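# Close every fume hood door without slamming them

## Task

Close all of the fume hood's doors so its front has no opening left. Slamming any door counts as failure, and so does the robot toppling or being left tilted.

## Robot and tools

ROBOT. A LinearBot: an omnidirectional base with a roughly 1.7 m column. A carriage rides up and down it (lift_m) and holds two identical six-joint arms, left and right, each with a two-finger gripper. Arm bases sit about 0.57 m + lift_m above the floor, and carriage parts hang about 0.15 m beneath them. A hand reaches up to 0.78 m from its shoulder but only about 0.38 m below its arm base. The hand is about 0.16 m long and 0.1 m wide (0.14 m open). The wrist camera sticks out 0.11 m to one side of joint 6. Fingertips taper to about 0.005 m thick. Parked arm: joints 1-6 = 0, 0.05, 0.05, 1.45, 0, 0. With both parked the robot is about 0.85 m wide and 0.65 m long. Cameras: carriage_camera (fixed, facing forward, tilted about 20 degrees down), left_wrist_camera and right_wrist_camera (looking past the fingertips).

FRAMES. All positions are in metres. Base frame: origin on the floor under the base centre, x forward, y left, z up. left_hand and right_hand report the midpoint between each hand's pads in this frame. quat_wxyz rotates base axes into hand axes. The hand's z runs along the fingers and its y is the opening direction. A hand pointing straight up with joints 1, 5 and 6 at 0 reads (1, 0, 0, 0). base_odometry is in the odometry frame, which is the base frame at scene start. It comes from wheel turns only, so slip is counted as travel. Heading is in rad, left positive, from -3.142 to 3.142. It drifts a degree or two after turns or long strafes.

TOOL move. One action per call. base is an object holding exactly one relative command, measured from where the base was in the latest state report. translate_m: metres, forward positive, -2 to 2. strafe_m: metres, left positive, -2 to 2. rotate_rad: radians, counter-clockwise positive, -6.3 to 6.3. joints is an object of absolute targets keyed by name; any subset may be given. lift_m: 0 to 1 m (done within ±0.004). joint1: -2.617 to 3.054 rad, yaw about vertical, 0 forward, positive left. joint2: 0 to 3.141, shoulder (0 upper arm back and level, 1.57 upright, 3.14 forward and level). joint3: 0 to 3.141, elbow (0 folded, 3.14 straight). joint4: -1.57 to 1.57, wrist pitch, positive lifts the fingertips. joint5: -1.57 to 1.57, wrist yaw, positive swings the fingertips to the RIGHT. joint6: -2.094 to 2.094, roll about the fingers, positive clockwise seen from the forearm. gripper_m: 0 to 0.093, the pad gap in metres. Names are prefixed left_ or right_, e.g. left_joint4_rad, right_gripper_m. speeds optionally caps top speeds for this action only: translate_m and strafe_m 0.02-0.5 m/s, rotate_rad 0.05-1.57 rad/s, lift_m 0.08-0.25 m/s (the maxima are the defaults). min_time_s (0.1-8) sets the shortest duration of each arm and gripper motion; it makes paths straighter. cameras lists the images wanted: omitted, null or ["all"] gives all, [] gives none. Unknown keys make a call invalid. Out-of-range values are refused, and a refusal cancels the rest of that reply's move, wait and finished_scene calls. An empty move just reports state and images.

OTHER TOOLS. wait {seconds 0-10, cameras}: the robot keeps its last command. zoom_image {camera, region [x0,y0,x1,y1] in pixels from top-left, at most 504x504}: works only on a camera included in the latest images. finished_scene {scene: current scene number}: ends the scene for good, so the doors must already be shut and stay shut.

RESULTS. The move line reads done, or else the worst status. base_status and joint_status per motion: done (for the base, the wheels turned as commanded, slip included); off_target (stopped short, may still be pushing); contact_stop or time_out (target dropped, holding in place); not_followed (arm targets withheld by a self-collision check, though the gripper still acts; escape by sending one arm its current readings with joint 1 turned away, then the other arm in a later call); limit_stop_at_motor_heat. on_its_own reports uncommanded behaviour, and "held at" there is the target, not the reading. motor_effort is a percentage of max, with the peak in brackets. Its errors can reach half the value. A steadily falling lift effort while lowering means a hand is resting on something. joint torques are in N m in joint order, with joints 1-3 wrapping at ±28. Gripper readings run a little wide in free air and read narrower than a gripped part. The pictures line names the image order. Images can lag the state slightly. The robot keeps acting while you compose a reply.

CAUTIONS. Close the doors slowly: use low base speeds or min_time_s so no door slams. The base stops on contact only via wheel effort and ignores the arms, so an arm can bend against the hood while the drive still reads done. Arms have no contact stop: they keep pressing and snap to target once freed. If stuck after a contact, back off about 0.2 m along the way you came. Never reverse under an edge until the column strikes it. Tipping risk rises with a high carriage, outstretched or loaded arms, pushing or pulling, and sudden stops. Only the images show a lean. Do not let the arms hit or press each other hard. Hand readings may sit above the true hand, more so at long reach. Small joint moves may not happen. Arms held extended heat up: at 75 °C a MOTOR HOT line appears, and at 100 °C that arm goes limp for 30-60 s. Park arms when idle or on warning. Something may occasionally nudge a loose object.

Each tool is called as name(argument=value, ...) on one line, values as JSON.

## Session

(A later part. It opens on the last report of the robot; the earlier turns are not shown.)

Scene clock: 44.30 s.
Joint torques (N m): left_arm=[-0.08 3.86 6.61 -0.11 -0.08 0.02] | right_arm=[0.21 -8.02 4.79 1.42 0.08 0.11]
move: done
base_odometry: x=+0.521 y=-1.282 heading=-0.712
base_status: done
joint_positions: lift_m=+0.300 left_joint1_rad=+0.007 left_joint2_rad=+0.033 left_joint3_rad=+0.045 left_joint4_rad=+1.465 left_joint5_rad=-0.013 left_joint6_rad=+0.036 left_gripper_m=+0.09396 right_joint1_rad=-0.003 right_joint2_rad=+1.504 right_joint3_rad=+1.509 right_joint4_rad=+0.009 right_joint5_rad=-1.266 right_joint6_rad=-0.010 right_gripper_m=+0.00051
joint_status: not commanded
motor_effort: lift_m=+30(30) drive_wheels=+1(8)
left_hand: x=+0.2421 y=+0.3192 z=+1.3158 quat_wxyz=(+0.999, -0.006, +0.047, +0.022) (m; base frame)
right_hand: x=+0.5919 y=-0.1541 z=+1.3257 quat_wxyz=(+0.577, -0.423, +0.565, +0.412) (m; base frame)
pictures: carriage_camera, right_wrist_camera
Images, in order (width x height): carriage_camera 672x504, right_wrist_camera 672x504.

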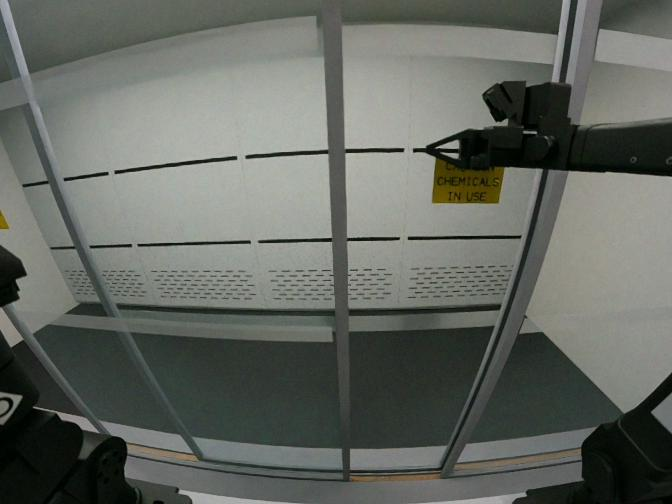

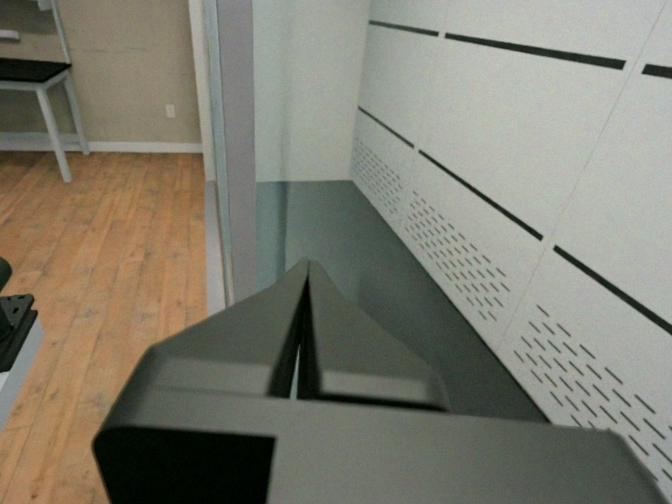

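move(base={"strafe_m": 0.13}, speeds={"strafe_m": 0.06}, cameras=["right_wrist_camera"])

move(base={"strafe_m": 0.04}, speeds={"strafe_m": 0.04}, cameras=["carriage_camera","right_wrist_camera"])

Scene clock: 47.20 s.
Joint torques (N m): left_arm=[0.08 3.9 6.72 -0.14 -0.06 0.06] | right_arm=[0.06 -8.4 4.97 1.37 0.1 0.07]
move: done
base_odometry: x=+0.606 y=-1.183 heading=-0.713
base_status: done
joint_positions: lift_m=+0.300 left_joint1_rad=+0.007 left_joint2_rad=+0.033 left_joint3_rad=+0.045 left_joint4_rad=+1.465 left_joint5_rad=-0.013 left_joint6_rad=+0.036 left_gripper_m=+0.09396 right_joint1_rad=-0.002 right_joint2_rad=+1.504 right_joint3_rad=+1.509 right_joint4_rad=+0.009 right_joint5_rad=-1.263 right_joint6_rad=-0.010 right_gripper_m=+0.00051
joint_status: not commanded
motor_effort: lift_m=+30(30) drive_wheels=-2(6)
left_hand: x=+0.2421 y=+0.3192 z=+1.3158 quat_wxyz=(+0.999, -0.006, +0.047, +0.022) (m; base frame)
right_hand: x=+0.5923 y=-0.1538 z=+1.3257 quat_wxyz=(+0.577, -0.423, +0.565, +0.411) (m; base frame)
pictures: right_wrist_camera
Images, in order (width x height): right_wrist_camera 672x504.

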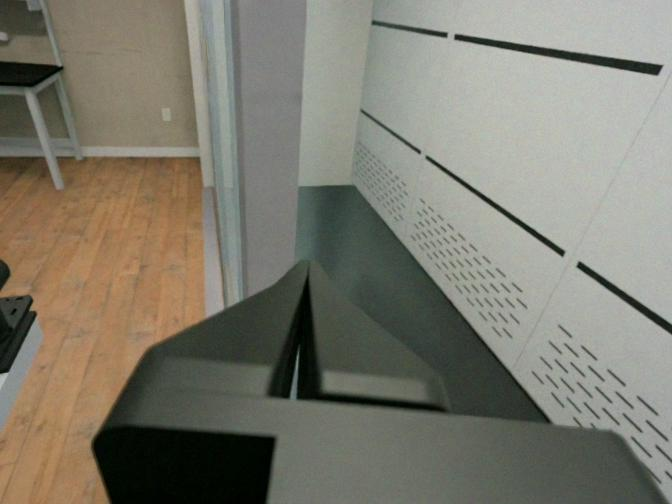

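Scene clock: 48.77 s.
Joint torques (N m): left_arm=[0.21 3.88 6.87 -0.11 -0.06 0.02] | right_arm=[2.71 -7.31 4.83 1.45 -0.33 0.19]
move: done
base_odometry: x=+0.633 y=-1.153 heading=-0.713
base_status: done
joint_positions: lift_m=+0.300 left_joint1_rad=+0.007 left_joint2_rad=+0.033 left_joint3_rad=+0.045 left_joint4_rad=+1.465 left_joint5_rad=-0.013 left_joint6_rad=+0.036 left_gripper_m=+0.09396 right_joint1_rad=-0.027 right_joint2_rad=+1.495 right_joint3_rad=+1.509 right_joint4_rad=+0.008 right_joint5_rad=-1.223 right_joint6_rad=-0.018 right_gripper_m=+0.00051
joint_status: not commanded
motor_effort: lift_m=+30(30) drive_wheels=+1(8)
left_hand: x=+0.2421 y=+0.3192 z=+1.3158 quat_wxyz=(+0.999, -0.006, +0.047, +0.022) (m; base frame)
right_hand: x=+0.5997 y=-0.1656 z=+1.3290 quat_wxyz=(+0.594, -0.408, +0.575, +0.388) (m; base frame)
pictures: carriage_camera, right_wrist_camera
Images, in order (width x height): carriage_camera 672x504, right_wrist_camera 672x504.

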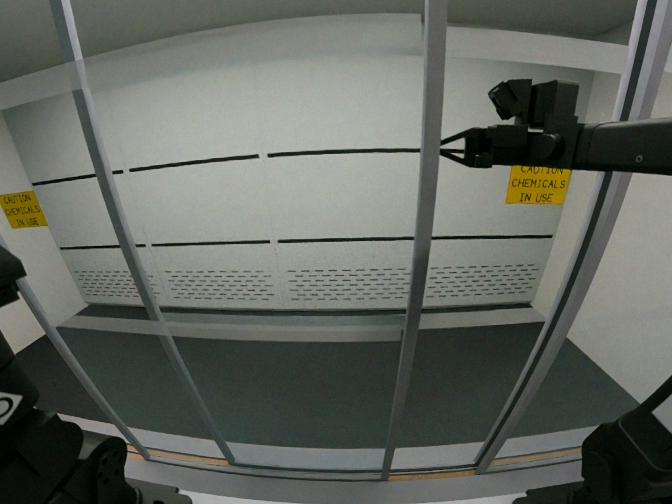

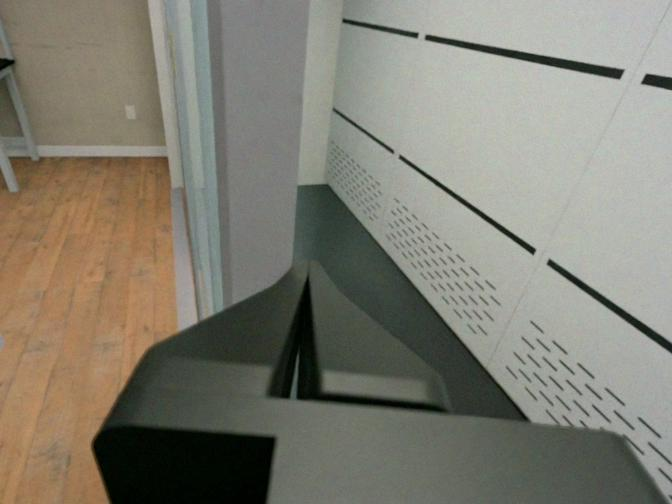

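move(base={"translate_m": -0.015}, speeds={"translate_m": 0.03}, cameras=[])

move(base={"strafe_m": 0.08}, speeds={"strafe_m": 0.04}, cameras=["carriage_camera","right_wrist_camera"])

Scene clock: 49.93 s.
Joint torques (N m): left_arm=[-0.03 4.04 6.64 -0.13 -0.04 -0.03] | right_arm=[2.26 -8.23 4.78 1.48 -0.91 0.12]
move: done
base_odometry: x=+0.622 y=-1.143 heading=-0.713
base_status: done
joint_positions: lift_m=+0.300 left_joint1_rad=+0.007 left_joint2_rad=+0.033 left_joint3_rad=+0.045 left_joint4_rad=+1.465 left_joint5_rad=-0.013 left_joint6_rad=+0.036 left_gripper_m=+0.09396 right_joint1_rad=-0.024 right_joint2_rad=+1.505 right_joint3_rad=+1.509 right_joint4_rad=+0.012 right_joint5_rad=-1.163 right_joint6_rad=-0.014 right_gripper_m=+0.00051
joint_status: not commanded
motor_effort: lift_m=+29(30) drive_wheels=+0(5)
left_hand: x=+0.2421 y=+0.3192 z=+1.3158 quat_wxyz=(+0.999, -0.006, +0.047, +0.022) (m; base frame)
right_hand: x=+0.6118 y=-0.1684 z=+1.3262 quat_wxyz=(+0.603, -0.389, +0.588, +0.374) (m; base frame)
pictures: none
No camera images: "cameras" was empty.

Scene clock: 52.50 s.
Joint torques (N m): left_arm=[-0.18 3.81 6.63 -0.13 -0.04 0.04] | right_arm=[12.01 -8.68 4.86 1.45 -1.25 0.39]
move: done
base_odometry: x=+0.674 y=-1.083 heading=-0.713
base_status: done
joint_positions: lift_m=+0.300 left_joint1_rad=+0.007 left_joint2_rad=+0.033 left_joint3_rad=+0.045 left_joint4_rad=+1.465 left_joint5_rad=-0.013 left_joint6_rad=+0.036 left_gripper_m=+0.09396 right_joint1_rad=-0.121 right_joint2_rad=+1.507 right_joint3_rad=+1.509 right_joint4_rad=+0.013 right_joint5_rad=-1.137 right_joint6_rad=-0.033 right_gripper_m=+0.00050
joint_status: not commanded
motor_effort: lift_m=+30(30) drive_wheels=+3(11)
left_hand: x=+0.2421 y=+0.3192 z=+1.3158 quat_wxyz=(+0.999, -0.006, +0.047, +0.022) (m; base frame)
right_hand: x=+0.6288 y=-0.2096 z=+1.3257 quat_wxyz=(+0.628, -0.357, +0.608, +0.331) (m; base frame)
pictures: carriage_camera, right_wrist_camera
Images, in order (width x height): carriage_camera 672x504, right_wrist_camera 672x504.

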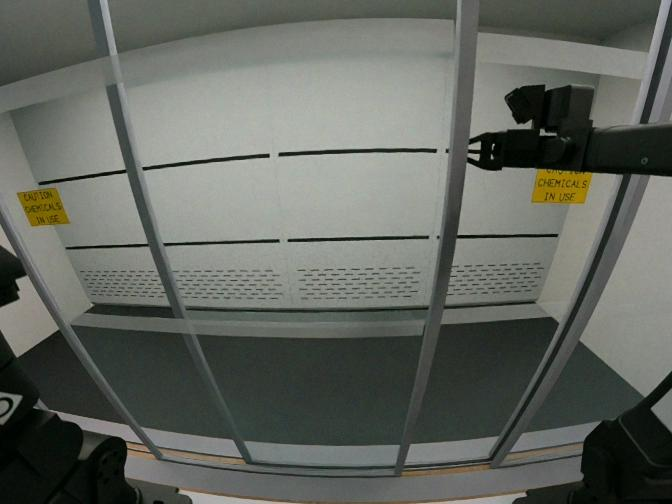

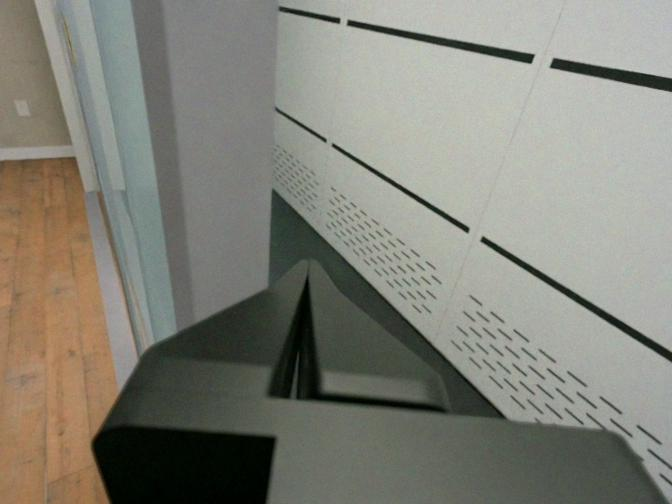

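move(base={"strafe_m": -0.1}, speeds={"strafe_m": 0.08}, cameras=[])

move(base={"translate_m": -0.02}, speeds={"translate_m": 0.04}, cameras=["right_wrist_camera"])

move(base={"strafe_m": 0.06}, speeds={"strafe_m": 0.04}, cameras=["carriage_camera","right_wrist_camera"])

Scene clock: 55.03 s.
Joint torques (N m): left_arm=[-0.05 3.89 6.69 -0.15 -0.02 0.07] | right_arm=[0.47 -8.8 4.9 1.37 -0.18 0.1]
move: done
base_odometry: x=+0.608 y=-1.158 heading=-0.713
base_status: done
joint_positions: lift_m=+0.300 left_joint1_rad=+0.007 left_joint2_rad=+0.033 left_joint3_rad=+0.045 left_joint4_rad=+1.465 left_joint5_rad=-0.013 left_joint6_rad=+0.036 left_gripper_m=+0.09396 right_joint1_rad=-0.004 right_joint2_rad=+1.508 right_joint3_rad=+1.509 right_joint4_rad=+0.015 right_joint5_rad=-1.237 right_joint6_rad=-0.011 right_gripper_m=+0.00050
joint_status: not commanded
motor_effort: lift_m=+30(30) drive_wheels=-1(8)
left_hand: x=+0.2421 y=+0.3192 z=+1.3158 quat_wxyz=(+0.999, -0.006, +0.047, +0.022) (m; base frame)
right_hand: x=+0.5980 y=-0.1561 z=+1.3253 quat_wxyz=(+0.584, -0.415, +0.570, +0.402) (m; base frame)
pictures: none
No camera images: "cameras" was empty.

Scene clock: 56.07 s.
Joint torques (N m): left_arm=[-0.06 3.93 6.67 -0.16 -0.08 0.01] | right_arm=[0.23 -8.8 4.82 1.41 -0.17 0.09]
move: done
base_odometry: x=+0.593 y=-1.145 heading=-0.713
base_status: done
joint_positions: lift_m=+0.300 left_joint1_rad=+0.007 left_joint2_rad=+0.033 left_joint3_rad=+0.045 left_joint4_rad=+1.465 left_joint5_rad=-0.013 left_joint6_rad=+0.036 left_gripper_m=+0.09396 right_joint1_rad=-0.004 right_joint2_rad=+1.508 right_joint3_rad=+1.509 right_joint4_rad=+0.014 right_joint5_rad=-1.239 right_joint6_rad=-0.011 right_gripper_m=+0.00050
joint_status: not commanded
motor_effort: lift_m=+30(30) drive_wheels=+0(7)
left_hand: x=+0.2421 y=+0.3192 z=+1.3158 quat_wxyz=(+0.999, -0.006, +0.047, +0.022) (m; base frame)
right_hand: x=+0.5977 y=-0.1560 z=+1.3251 quat_wxyz=(+0.583, -0.415, +0.570, +0.403) (m; base frame)
pictures: right_wrist_camera
Images, in order (width x height): right_wrist_camera 672x504.

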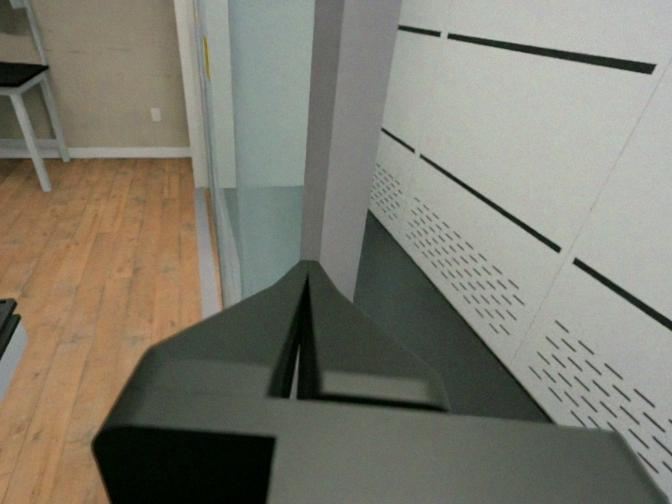

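Scene clock: 58.27 s.
Joint torques (N m): left_arm=[-0.06 3.96 6.53 -0.17 0.01 0.01] | right_arm=[0.06 -8.88 5.08 1.44 -0.16 0.1]
move: done
base_odometry: x=+0.632 y=-1.100 heading=-0.713
base_status: done
joint_positions: lift_m=+0.300 left_joint1_rad=+0.007 left_joint2_rad=+0.033 left_joint3_rad=+0.045 left_joint4_rad=+1.465 left_joint5_rad=-0.013 left_joint6_rad=+0.036 left_gripper_m=+0.09396 right_joint1_rad=-0.002 right_joint2_rad=+1.508 right_joint3_rad=+1.509 right_joint4_rad=+0.013 right_joint5_rad=-1.239 right_joint6_rad=-0.011 right_gripper_m=+0.00050
joint_status: not commanded
motor_effort: lift_m=+30(30) drive_wheels=+0(7)
left_hand: x=+0.2421 y=+0.3192 z=+1.3158 quat_wxyz=(+0.999, -0.006, +0.047, +0.022) (m; base frame)
right_hand: x=+0.5973 y=-0.1552 z=+1.3251 quat_wxyz=(+0.582, -0.416, +0.570, +0.404) (m; base frame)
pictures: carriage_camera, right_wrist_camera
Images, in order (width x height): carriage_camera 672x504, right_wrist_camera 672x504.

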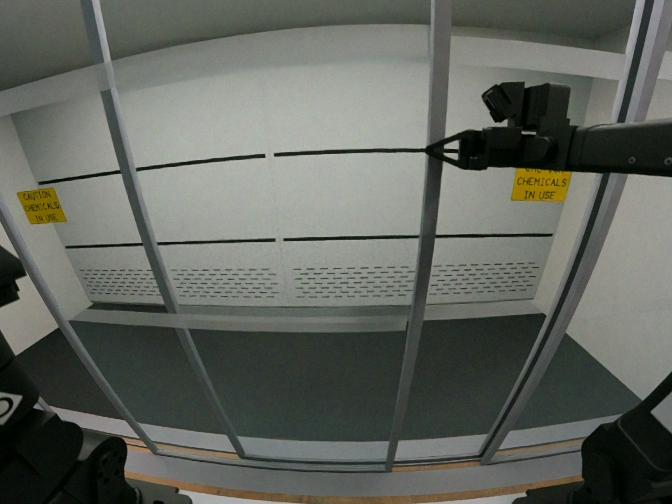

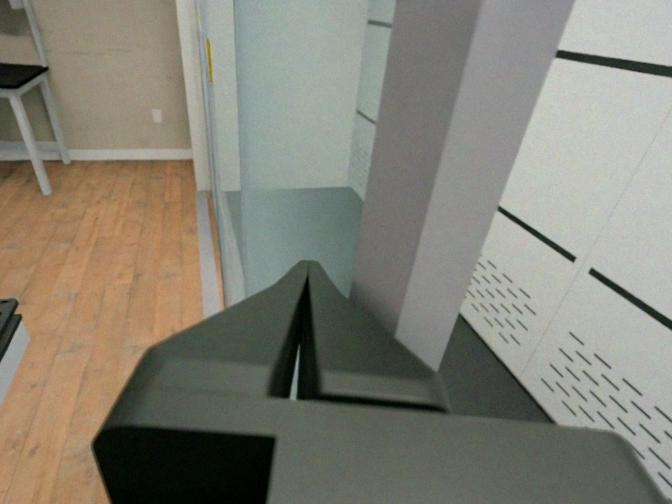

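move(base={"strafe_m": -0.075}, speeds={"strafe_m": 0.08}, cameras=[])

move(base={"translate_m": 0.015}, joints={"right_joint5_rad": -1.4}, speeds={"translate_m": 0.04}, cameras=["right_wrist_camera"])

Scene clock: 60.30 s.
Joint torques (N m): left_arm=[-0.05 4.08 6.43 -0.12 -0.1 0] | right_arm=[-0.01 -8.61 4.94 1.39 -0.19 0.09]
move: done
base_odometry: x=+0.583 y=-1.156 heading=-0.713
base_status: done
joint_positions: lift_m=+0.300 left_joint1_rad=+0.007 left_joint2_rad=+0.033 left_joint3_rad=+0.045 left_joint4_rad=+1.465 left_joint5_rad=-0.013 left_joint6_rad=+0.036 left_gripper_m=+0.09396 right_joint1_rad=-0.002 right_joint2_rad=+1.508 right_joint3_rad=+1.509 right_joint4_rad=+0.013 right_joint5_rad=-1.239 right_joint6_rad=-0.010 right_gripper_m=+0.00050
joint_status: not commanded
motor_effort: lift_m=+29(30) drive_wheels=-1(9)
left_hand: x=+0.2421 y=+0.3192 z=+1.3158 quat_wxyz=(+0.999, -0.006, +0.047, +0.022) (m; base frame)
right_hand: x=+0.5972 y=-0.1551 z=+1.3250 quat_wxyz=(+0.582, -0.416, +0.570, +0.404) (m; base frame)
pictures: none
No camera images: "cameras" was empty.

Scene clock: 61.43 s.
Joint torques (N m): left_arm=[-0.17 3.85 6.9 -0.2 0.01 0.02] | right_arm=[-0.1 -8.62 4.72 1.35 -0.19 0.06]
move: done
base_odometry: x=+0.595 y=-1.166 heading=-0.713
base_status: done
joint_positions: lift_m=+0.300 left_joint1_rad=+0.007 left_joint2_rad=+0.033 left_joint3_rad=+0.045 left_joint4_rad=+1.465 left_joint5_rad=-0.013 left_joint6_rad=+0.036 left_gripper_m=+0.09396 right_joint1_rad=-0.002 right_joint2_rad=+1.508 right_joint3_rad=+1.509 right_joint4_rad=+0.010 right_joint5_rad=-1.388 right_joint6_rad=-0.010 right_gripper_m=+0.00050
joint_status: all done
motor_effort: lift_m=+30(30) drive_wheels=-1(6)
left_hand: x=+0.2421 y=+0.3192 z=+1.3158 quat_wxyz=(+0.999, -0.006, +0.047, +0.022) (m; base frame)
right_hand: x=+0.5725 y=-0.1485 z=+1.3244 quat_wxyz=(+0.549, -0.457, +0.539, +0.446) (m; base frame)
pictures: right_wrist_camera
Images, in order (width x height): right_wrist_camera 672x504.

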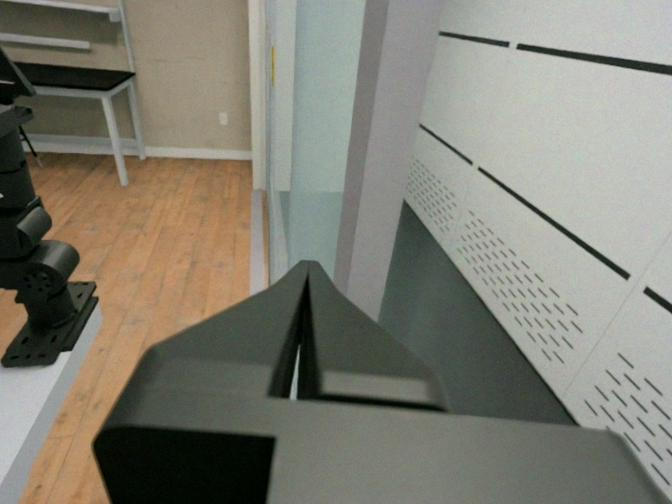

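move(base={"translate_m": 0.035}, speeds={"translate_m": 0.04}, cameras=["right_wrist_camera"])

move(base={"strafe_m": 0.055}, speeds={"strafe_m": 0.04}, cameras=["right_wrist_camera"])

Scene clock: 62.93 s.
Joint torques (N m): left_arm=[0.06 3.7 6.72 -0.16 -0.06 0.02] | right_arm=[0.1 -8.42 4.9 1.33 0.04 0.09]
move: done
base_odometry: x=+0.621 y=-1.189 heading=-0.714
base_status: done
joint_positions: lift_m=+0.300 left_joint1_rad=+0.007 left_joint2_rad=+0.033 left_joint3_rad=+0.045 left_joint4_rad=+1.465 left_joint5_rad=-0.013 left_joint6_rad=+0.036 left_gripper_m=+0.09396 right_joint1_rad=-0.002 right_joint2_rad=+1.506 right_joint3_rad=+1.509 right_joint4_rad=+0.009 right_joint5_rad=-1.407 right_joint6_rad=-0.011 right_gripper_m=+0.00050
joint_status: not commanded
motor_effort: lift_m=+30(30) drive_wheels=-3(5)
left_hand: x=+0.2421 y=+0.3192 z=+1.3158 quat_wxyz=(+0.999, -0.006, +0.047, +0.022) (m; base frame)
right_hand: x=+0.5688 y=-0.1480 z=+1.3247 quat_wxyz=(+0.545, -0.462, +0.534, +0.451) (m; base frame)
pictures: right_wrist_camera
Images, in order (width x height): right_wrist_camera 672x504.

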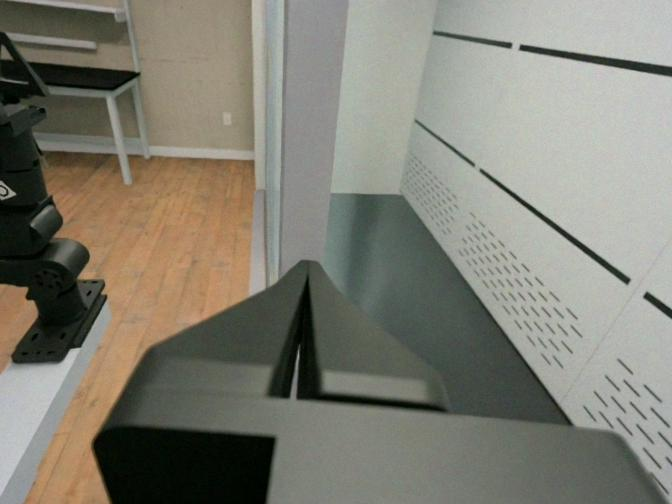

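Scene clock: 64.83 s.
Joint torques (N m): left_arm=[0.14 3.86 6.75 -0.16 -0.05 0] | right_arm=[6.24 -8.13 4.81 1.34 0.37 0.1]
move: done
base_odometry: x=+0.657 y=-1.148 heading=-0.714
base_status: done
joint_positions: lift_m=+0.300 left_joint1_rad=+0.007 left_joint2_rad=+0.033 left_joint3_rad=+0.045 left_joint4_rad=+1.465 left_joint5_rad=-0.013 left_joint6_rad=+0.036 left_gripper_m=+0.09396 right_joint1_rad=-0.062 right_joint2_rad=+1.505 right_joint3_rad=+1.509 right_joint4_rad=+0.003 right_joint5_rad=-1.442 right_joint6_rad=-0.010 right_gripper_m=+0.00050
joint_status: not commanded
motor_effort: lift_m=+29(30) drive_wheels=+3(12)
left_hand: x=+0.2421 y=+0.3192 z=+1.3158 quat_wxyz=(+0.999, -0.006, +0.047, +0.022) (m; base frame)
right_hand: x=+0.5721 y=-0.1681 z=+1.3245 quat_wxyz=(+0.549, -0.455, +0.541, +0.446) (m; base frame)
pictures: right_wrist_camera
Images, in order (width x height): right_wrist_camera 672x504.

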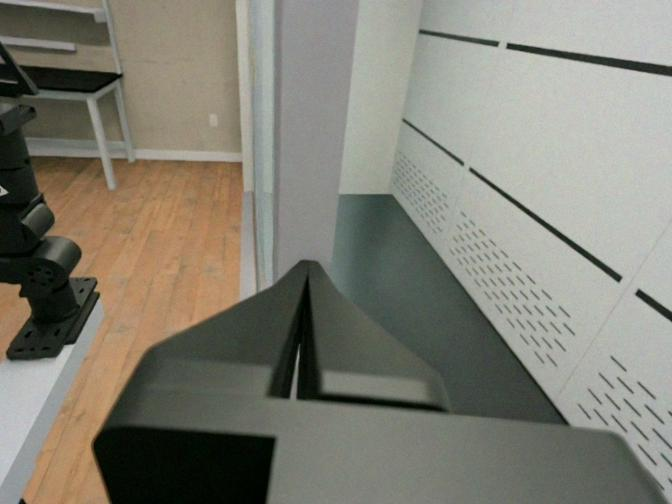

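move(base={"strafe_m": 0.07}, speeds={"strafe_m": 0.04}, cameras=["carriage_camera","right_wrist_camera"])

Scene clock: 67.33 s.
Joint torques (N m): left_arm=[-0.14 3.92 6.64 -0.15 -0.01 0] | right_arm=[7.73 -7.88 4.88 1.43 0.35 0.1]
move: done
base_odometry: x=+0.703 y=-1.095 heading=-0.714
base_status: done
joint_positions: lift_m=+0.300 left_joint1_rad=+0.007 left_joint2_rad=+0.033 left_joint3_rad=+0.045 left_joint4_rad=+1.465 left_joint5_rad=-0.013 left_joint6_rad=+0.036 left_gripper_m=+0.09396 right_joint1_rad=-0.079 right_joint2_rad=+1.503 right_joint3_rad=+1.509 right_joint4_rad=-0.005 right_joint5_rad=-1.442 right_joint6_rad=-0.010 right_gripper_m=+0.00050
joint_status: not commanded
motor_effort: lift_m=+30(30) drive_wheels=+2(12)
left_hand: x=+0.2421 y=+0.3192 z=+1.3158 quat_wxyz=(+0.999, -0.006, +0.047, +0.022) (m; base frame)
right_hand: x=+0.5738 y=-0.1739 z=+1.3244 quat_wxyz=(+0.552, -0.449, +0.547, +0.442) (m; base frame)
pictures: carriage_camera, right_wrist_camera
Images, in order (width x height): carriage_camera 672x504, right_wrist_camera 672x504.

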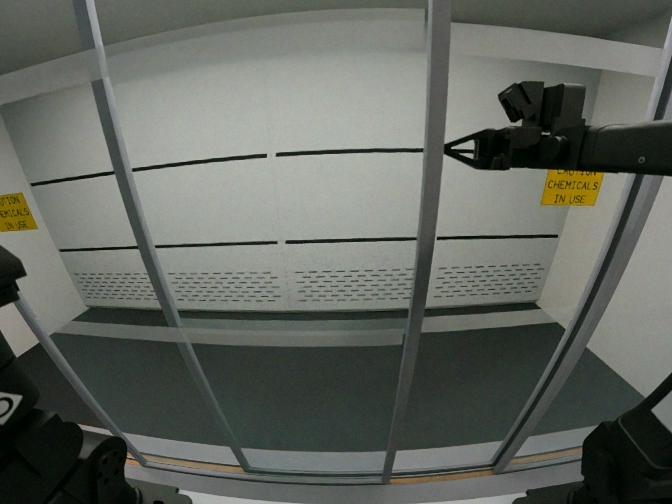

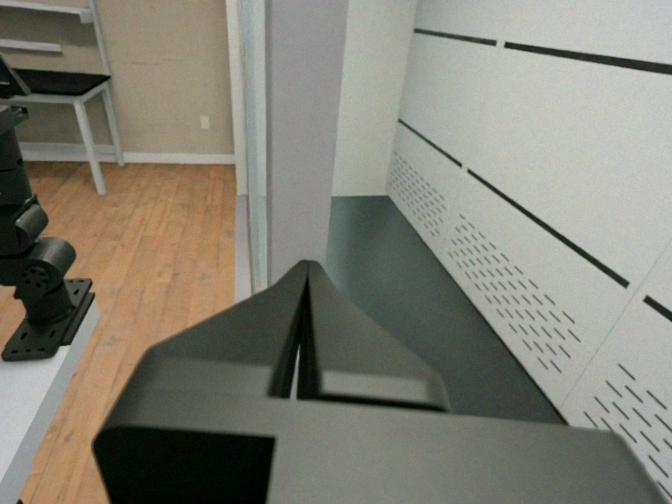

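move(base={"strafe_m": 0.2}, speeds={"strafe_m": 0.05}, cameras=["carriage_camera","right_wrist_camera"])

Scene clock: 72.00 s.
Joint torques (N m): left_arm=[0.09 3.79 6.39 -0.16 -0.02 0.03] | right_arm=[8.35 -7.3 5.01 1.52 0.36 0.11]
move: done
base_odometry: x=+0.834 y=-0.944 heading=-0.714
base_status: done
joint_positions: lift_m=+0.300 left_joint1_rad=+0.007 left_joint2_rad=+0.033 left_joint3_rad=+0.045 left_joint4_rad=+1.465 left_joint5_rad=-0.013 left_joint6_rad=+0.036 left_gripper_m=+0.09396 right_joint1_rad=-0.084 right_joint2_rad=+1.497 right_joint3_rad=+1.505 right_joint4_rad=-0.008 right_joint5_rad=-1.444 right_joint6_rad=-0.014 right_gripper_m=+0.00050
joint_status: not commanded
motor_effort: lift_m=+30(30) drive_wheels=+2(12)
left_hand: x=+0.2421 y=+0.3192 z=+1.3158 quat_wxyz=(+0.999, -0.006, +0.047, +0.022) (m; base frame)
right_hand: x=+0.5726 y=-0.1754 z=+1.3247 quat_wxyz=(+0.553, -0.449, +0.547, +0.441) (m; base frame)
pictures: carriage_camera, right_wrist_camera
Images, in order (width x height): carriage_camera 672x504, right_wrist_camera 672x504.

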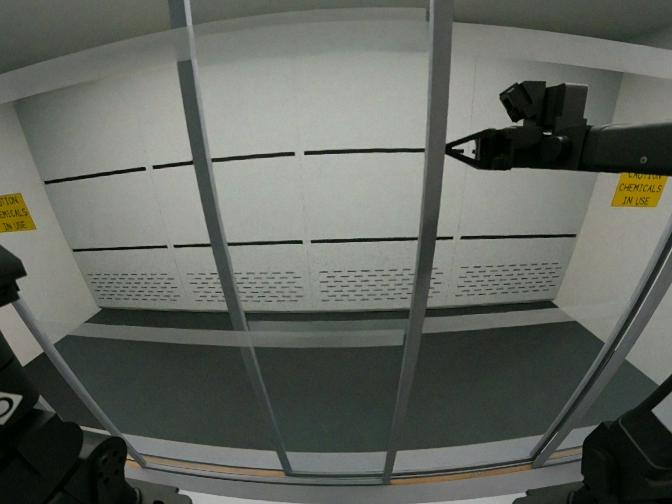

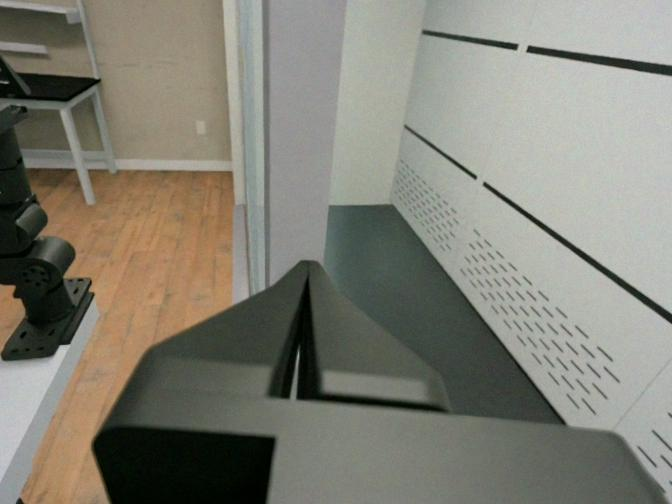

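move(base={"strafe_m": 0.27}, speeds={"strafe_m": 0.06}, cameras=["carriage_camera","right_wrist_camera"])

zoom_image(camera="carriage_camera", region=[0, 300, 300, 504])

Scene clock: 77.40 s.
Joint torques (N m): left_arm=[-0.2 3.75 6.5 -0.12 -0.02 0.07] | right_arm=[8.49 -6.48 5.48 1.59 0.44 0.22]
move: done
base_odometry: x=+1.011 y=-0.740 heading=-0.715
base_status: done
joint_positions: lift_m=+0.300 left_joint1_rad=+0.007 left_joint2_rad=+0.033 left_joint3_rad=+0.045 left_joint4_rad=+1.465 left_joint5_rad=-0.013 left_joint6_rad=+0.036 left_gripper_m=+0.09396 right_joint1_rad=-0.086 right_joint2_rad=+1.488 right_joint3_rad=+1.499 right_joint4_rad=-0.015 right_joint5_rad=-1.449 right_joint6_rad=-0.025 right_gripper_m=+0.00050
joint_status: not commanded
motor_effort: lift_m=+29(30) drive_wheels=+2(14)
left_hand: x=+0.2421 y=+0.3192 z=+1.3158 quat_wxyz=(+0.999, -0.006, +0.047, +0.022) (m; base frame)
right_hand: x=+0.5696 y=-0.1760 z=+1.3248 quat_wxyz=(+0.554, -0.451, +0.545, +0.439) (m; base frame)
pictures: carriage_camera, right_wrist_camera
Images, in order (width x height): carriage_camera 672x504, right_wrist_camera 672x504.

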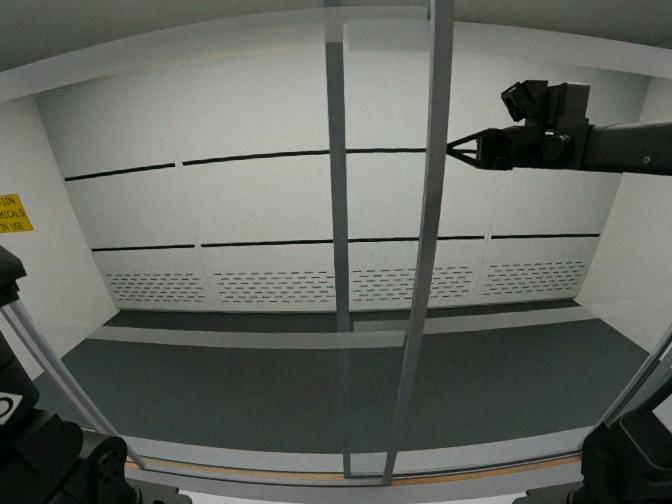

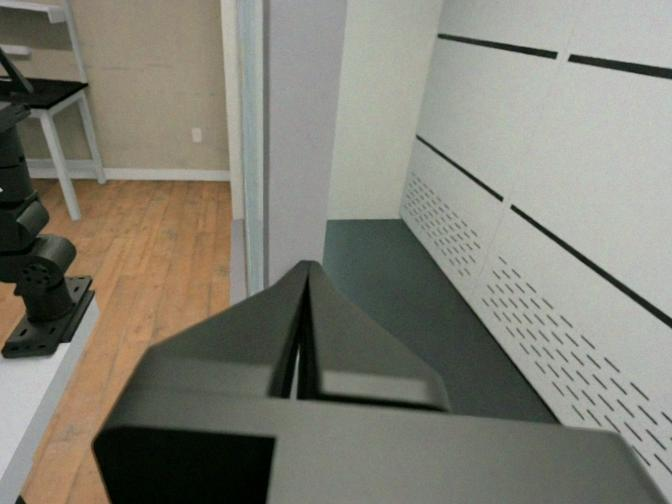

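Scaled by 1.680 from the camera's 672x504 image, which has a finer 960x720 frame.

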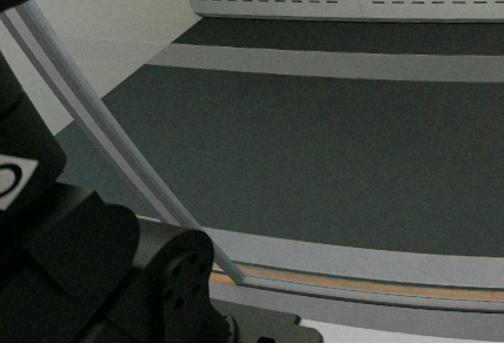

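move(joints={"left_joint1_rad": 1.0, "left_joint4_rad": 0.0}, cameras=["left_wrist_camera","carriage_camera"])

Scene clock: 79.50 s.
Joint torques (N m): left_arm=[7.65 1.83 9.18 2.08 0 0.04] | right_arm=[8.65 -6.49 5.35 1.57 0.38 0.27]
move: off_target
base_odometry: x=+1.011 y=-0.740 heading=-0.715
base_status: not commanded
joint_positions: lift_m=+0.300 left_joint1_rad=+0.917 left_joint2_rad=+0.033 left_joint3_rad=+0.045 left_joint4_rad=+0.007 left_joint5_rad=-0.016 left_joint6_rad=+0.036 left_gripper_m=+0.09396 right_joint1_rad=-0.086 right_joint2_rad=+1.488 right_joint3_rad=+1.499 right_joint4_rad=-0.015 right_joint5_rad=-1.449 right_joint6_rad=-0.025 right_gripper_m=+0.00050
joint_status: left_joint1_rad off_target (ended at +0.917, target +1.000); the others done
motor_effort: lift_m=+30(30) drive_wheels=+2(3)
left_hand: x=+0.3664 y=+0.5139 z=+1.0758 quat_wxyz=(+0.632, -0.303, +0.631, +0.332) (m; base frame)
right_hand: x=+0.5694 y=-0.1760 z=+1.3251 quat_wxyz=(+0.554, -0.451, +0.545, +0.439) (m; base frame)
pictures: carriage_camera, left_wrist_camera
ARM HIT: the robot struck its own base or body hard.
Images, in order (width x height): carriage_camera 672x504, left_wrist_camera 672x504.

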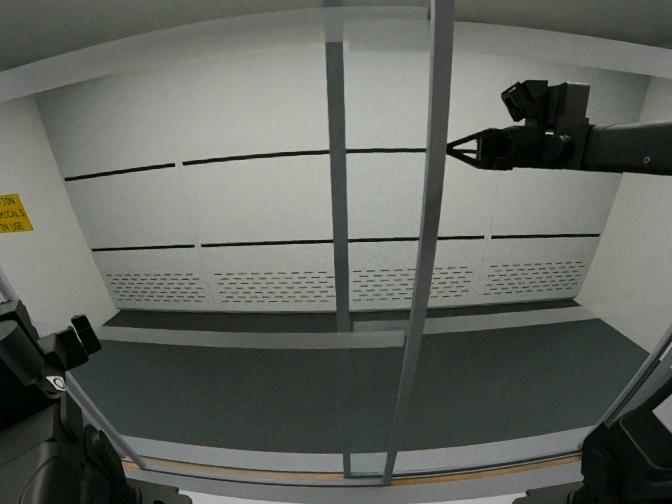

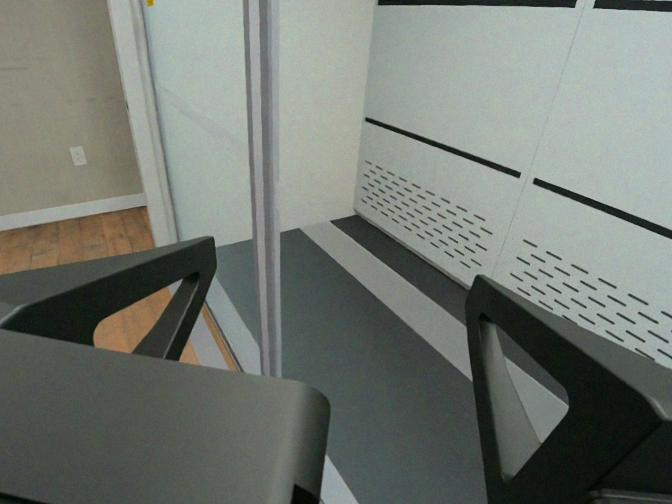

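move(joints={"left_joint1_rad": 0.7}, cameras=["left_wrist_camera"])

zoom_image(camera="left_wrist_camera", region=[0, 0, 300, 400])

Scene clock: 83.07 s.
Joint torques (N m): left_arm=[-0.58 1.83 8.9 2.09 -0.01 0.06] | right_arm=[8.51 -6.15 5.52 1.52 0.38 0.26]
move: done
base_odometry: x=+1.011 y=-0.740 heading=-0.715
base_status: not commanded
joint_positions: lift_m=+0.300 left_joint1_rad=+0.706 left_joint2_rad=+0.033 left_joint3_rad=+0.045 left_joint4_rad=+0.006 left_joint5_rad=-0.016 left_joint6_rad=+0.036 left_gripper_m=+0.09396 right_joint1_rad=-0.086 right_joint2_rad=+1.488 right_joint3_rad=+1.499 right_joint4_rad=-0.015 right_joint5_rad=-1.449 right_joint6_rad=-0.025 right_gripper_m=+0.00050
joint_status: all done
motor_effort: lift_m=+30(30) drive_wheels=+2(3)
left_hand: x=+0.4042 y=+0.4787 z=+1.0753 quat_wxyz=(+0.663, -0.236, +0.660, +0.264) (m; base frame)
right_hand: x=+0.5694 y=-0.1760 z=+1.3251 quat_wxyz=(+0.554, -0.451, +0.545, +0.439) (m; base frame)
pictures: left_wrist_camera
Images, in order (width x height): left_wrist_camera 672x504.

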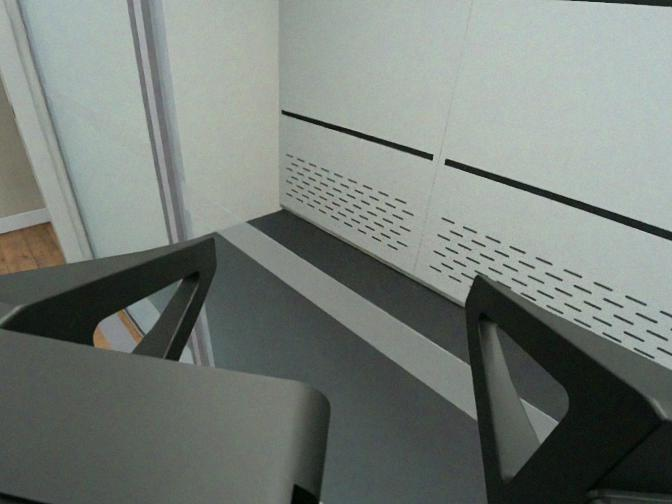

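Scaled by 1.260 from the camera's 672x504 image, which has a finer 960x720 frame.

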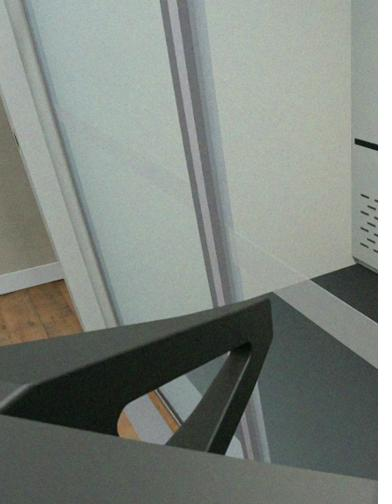

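move(base={"strafe_m": 0.1}, speeds={"strafe_m": 0.05}, cameras=["left_wrist_camera","carriage_camera"])

zoom_image(camera="left_wrist_camera", region=[50, 0, 300, 260])

Scene clock: 86.00 s.
Joint torques (N m): left_arm=[-0.64 1.87 8.87 2.08 0.05 0.02] | right_arm=[8.91 -6.13 5.57 1.59 0.47 0.32]
move: done
base_odometry: x=+1.077 y=-0.665 heading=-0.715
base_status: done
joint_positions: lift_m=+0.300 left_joint1_rad=+0.706 left_joint2_rad=+0.033 left_joint3_rad=+0.045 left_joint4_rad=+0.004 left_joint5_rad=-0.016 left_joint6_rad=+0.036 left_gripper_m=+0.09396 right_joint1_rad=-0.090 right_joint2_rad=+1.484 right_joint3_rad=+1.499 right_joint4_rad=-0.019 right_joint5_rad=-1.453 right_joint6_rad=-0.030 right_gripper_m=+0.00050
joint_status: not commanded
motor_effort: lift_m=+30(30) drive_wheels=+3(15)
left_hand: x=+0.4042 y=+0.4787 z=+1.0749 quat_wxyz=(+0.662, -0.236, +0.660, +0.264) (m; base frame)
right_hand: x=+0.5682 y=-0.1769 z=+1.3256 quat_wxyz=(+0.555, -0.453, +0.544, +0.438) (m; base frame)
pictures: carriage_camera, left_wrist_camera
Images, in order (width x height): carriage_camera 672x504, left_wrist_camera 672x504.

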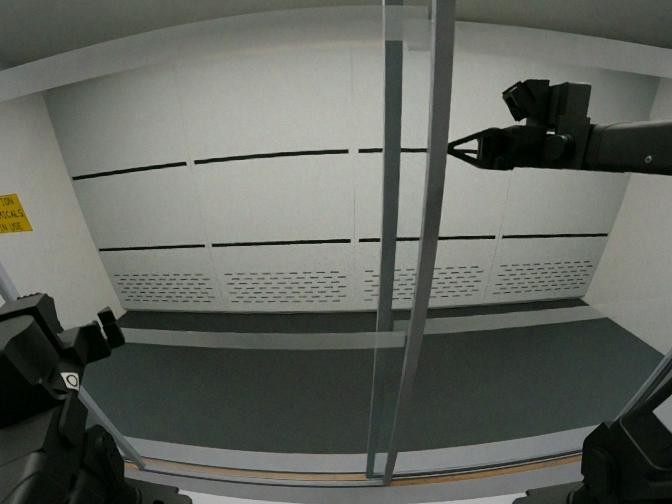

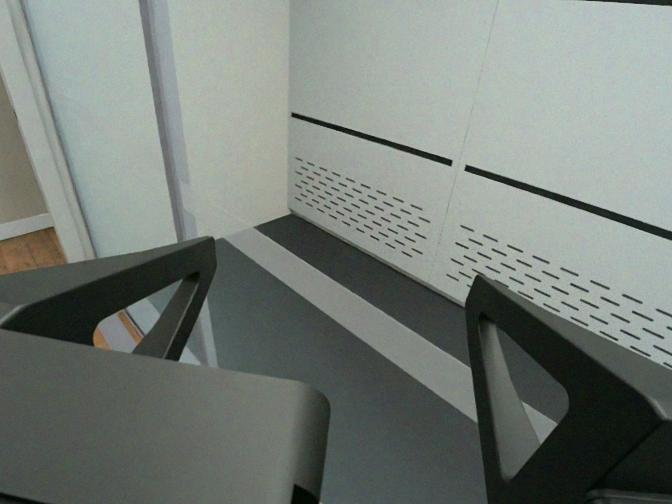

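Scaled by 1.938 from the camera's 672x504 image, which has a finer 960x720 frame.

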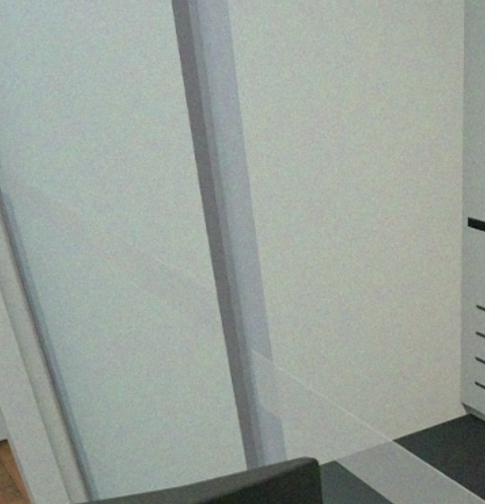

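move(base={"strafe_m": 0.05}, speeds={"strafe_m": 0.04}, cameras=["left_wrist_camera","carriage_camera"])

zoom_image(camera="left_wrist_camera", region=[50, 0, 300, 260])

Scene clock: 88.77 s.
Joint torques (N m): left_arm=[-0.55 1.8 8.88 2.1 0.01 0.03] | right_arm=[9.2 -5.79 5.38 1.63 0.52 0.32]
move: done
base_odometry: x=+1.110 y=-0.627 heading=-0.715
base_status: done
joint_positions: lift_m=+0.300 left_joint1_rad=+0.706 left_joint2_rad=+0.033 left_joint3_rad=+0.045 left_joint4_rad=+0.004 left_joint5_rad=-0.016 left_joint6_rad=+0.036 left_gripper_m=+0.09396 right_joint1_rad=-0.093 right_joint2_rad=+1.483 right_joint3_rad=+1.499 right_joint4_rad=-0.019 right_joint5_rad=-1.456 right_joint6_rad=-0.031 right_gripper_m=+0.00050
joint_status: not commanded
motor_effort: lift_m=+29(30) drive_wheels=+3(11)
left_hand: x=+0.4043 y=+0.4787 z=+1.0749 quat_wxyz=(+0.662, -0.236, +0.661, +0.264) (m; base frame)
right_hand: x=+0.5675 y=-0.1780 z=+1.3262 quat_wxyz=(+0.555, -0.453, +0.543, +0.437) (m; base frame)
pictures: carriage_camera, left_wrist_camera
Images, in order (width x height): carriage_camera 672x504, left_wrist_camera 672x504.

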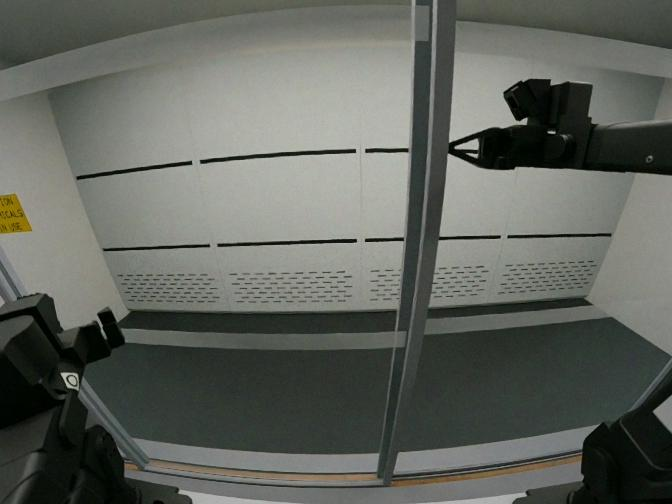

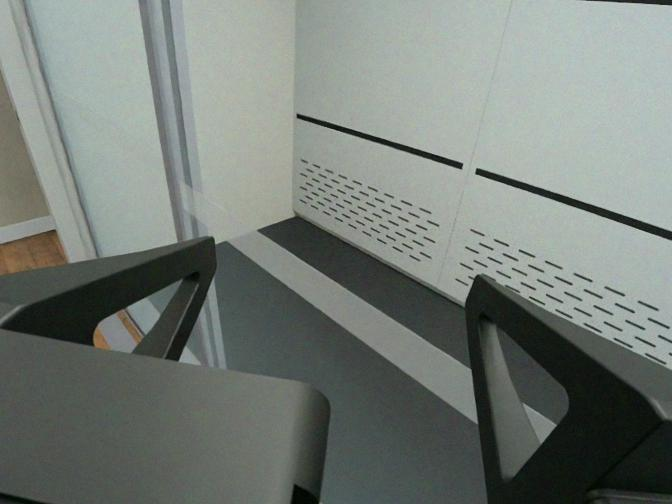

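Scaled by 1.938 from the camera's 672x504 image, which has a finer 960x720 frame.

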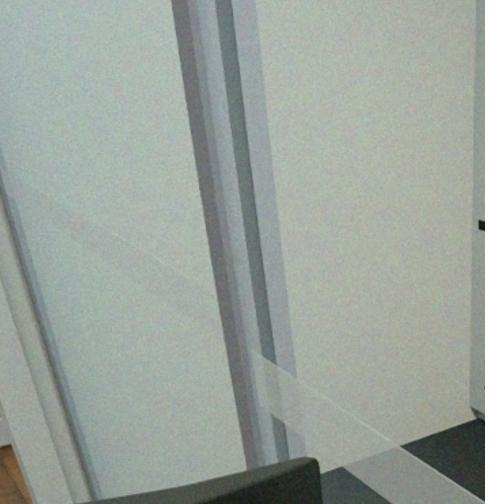

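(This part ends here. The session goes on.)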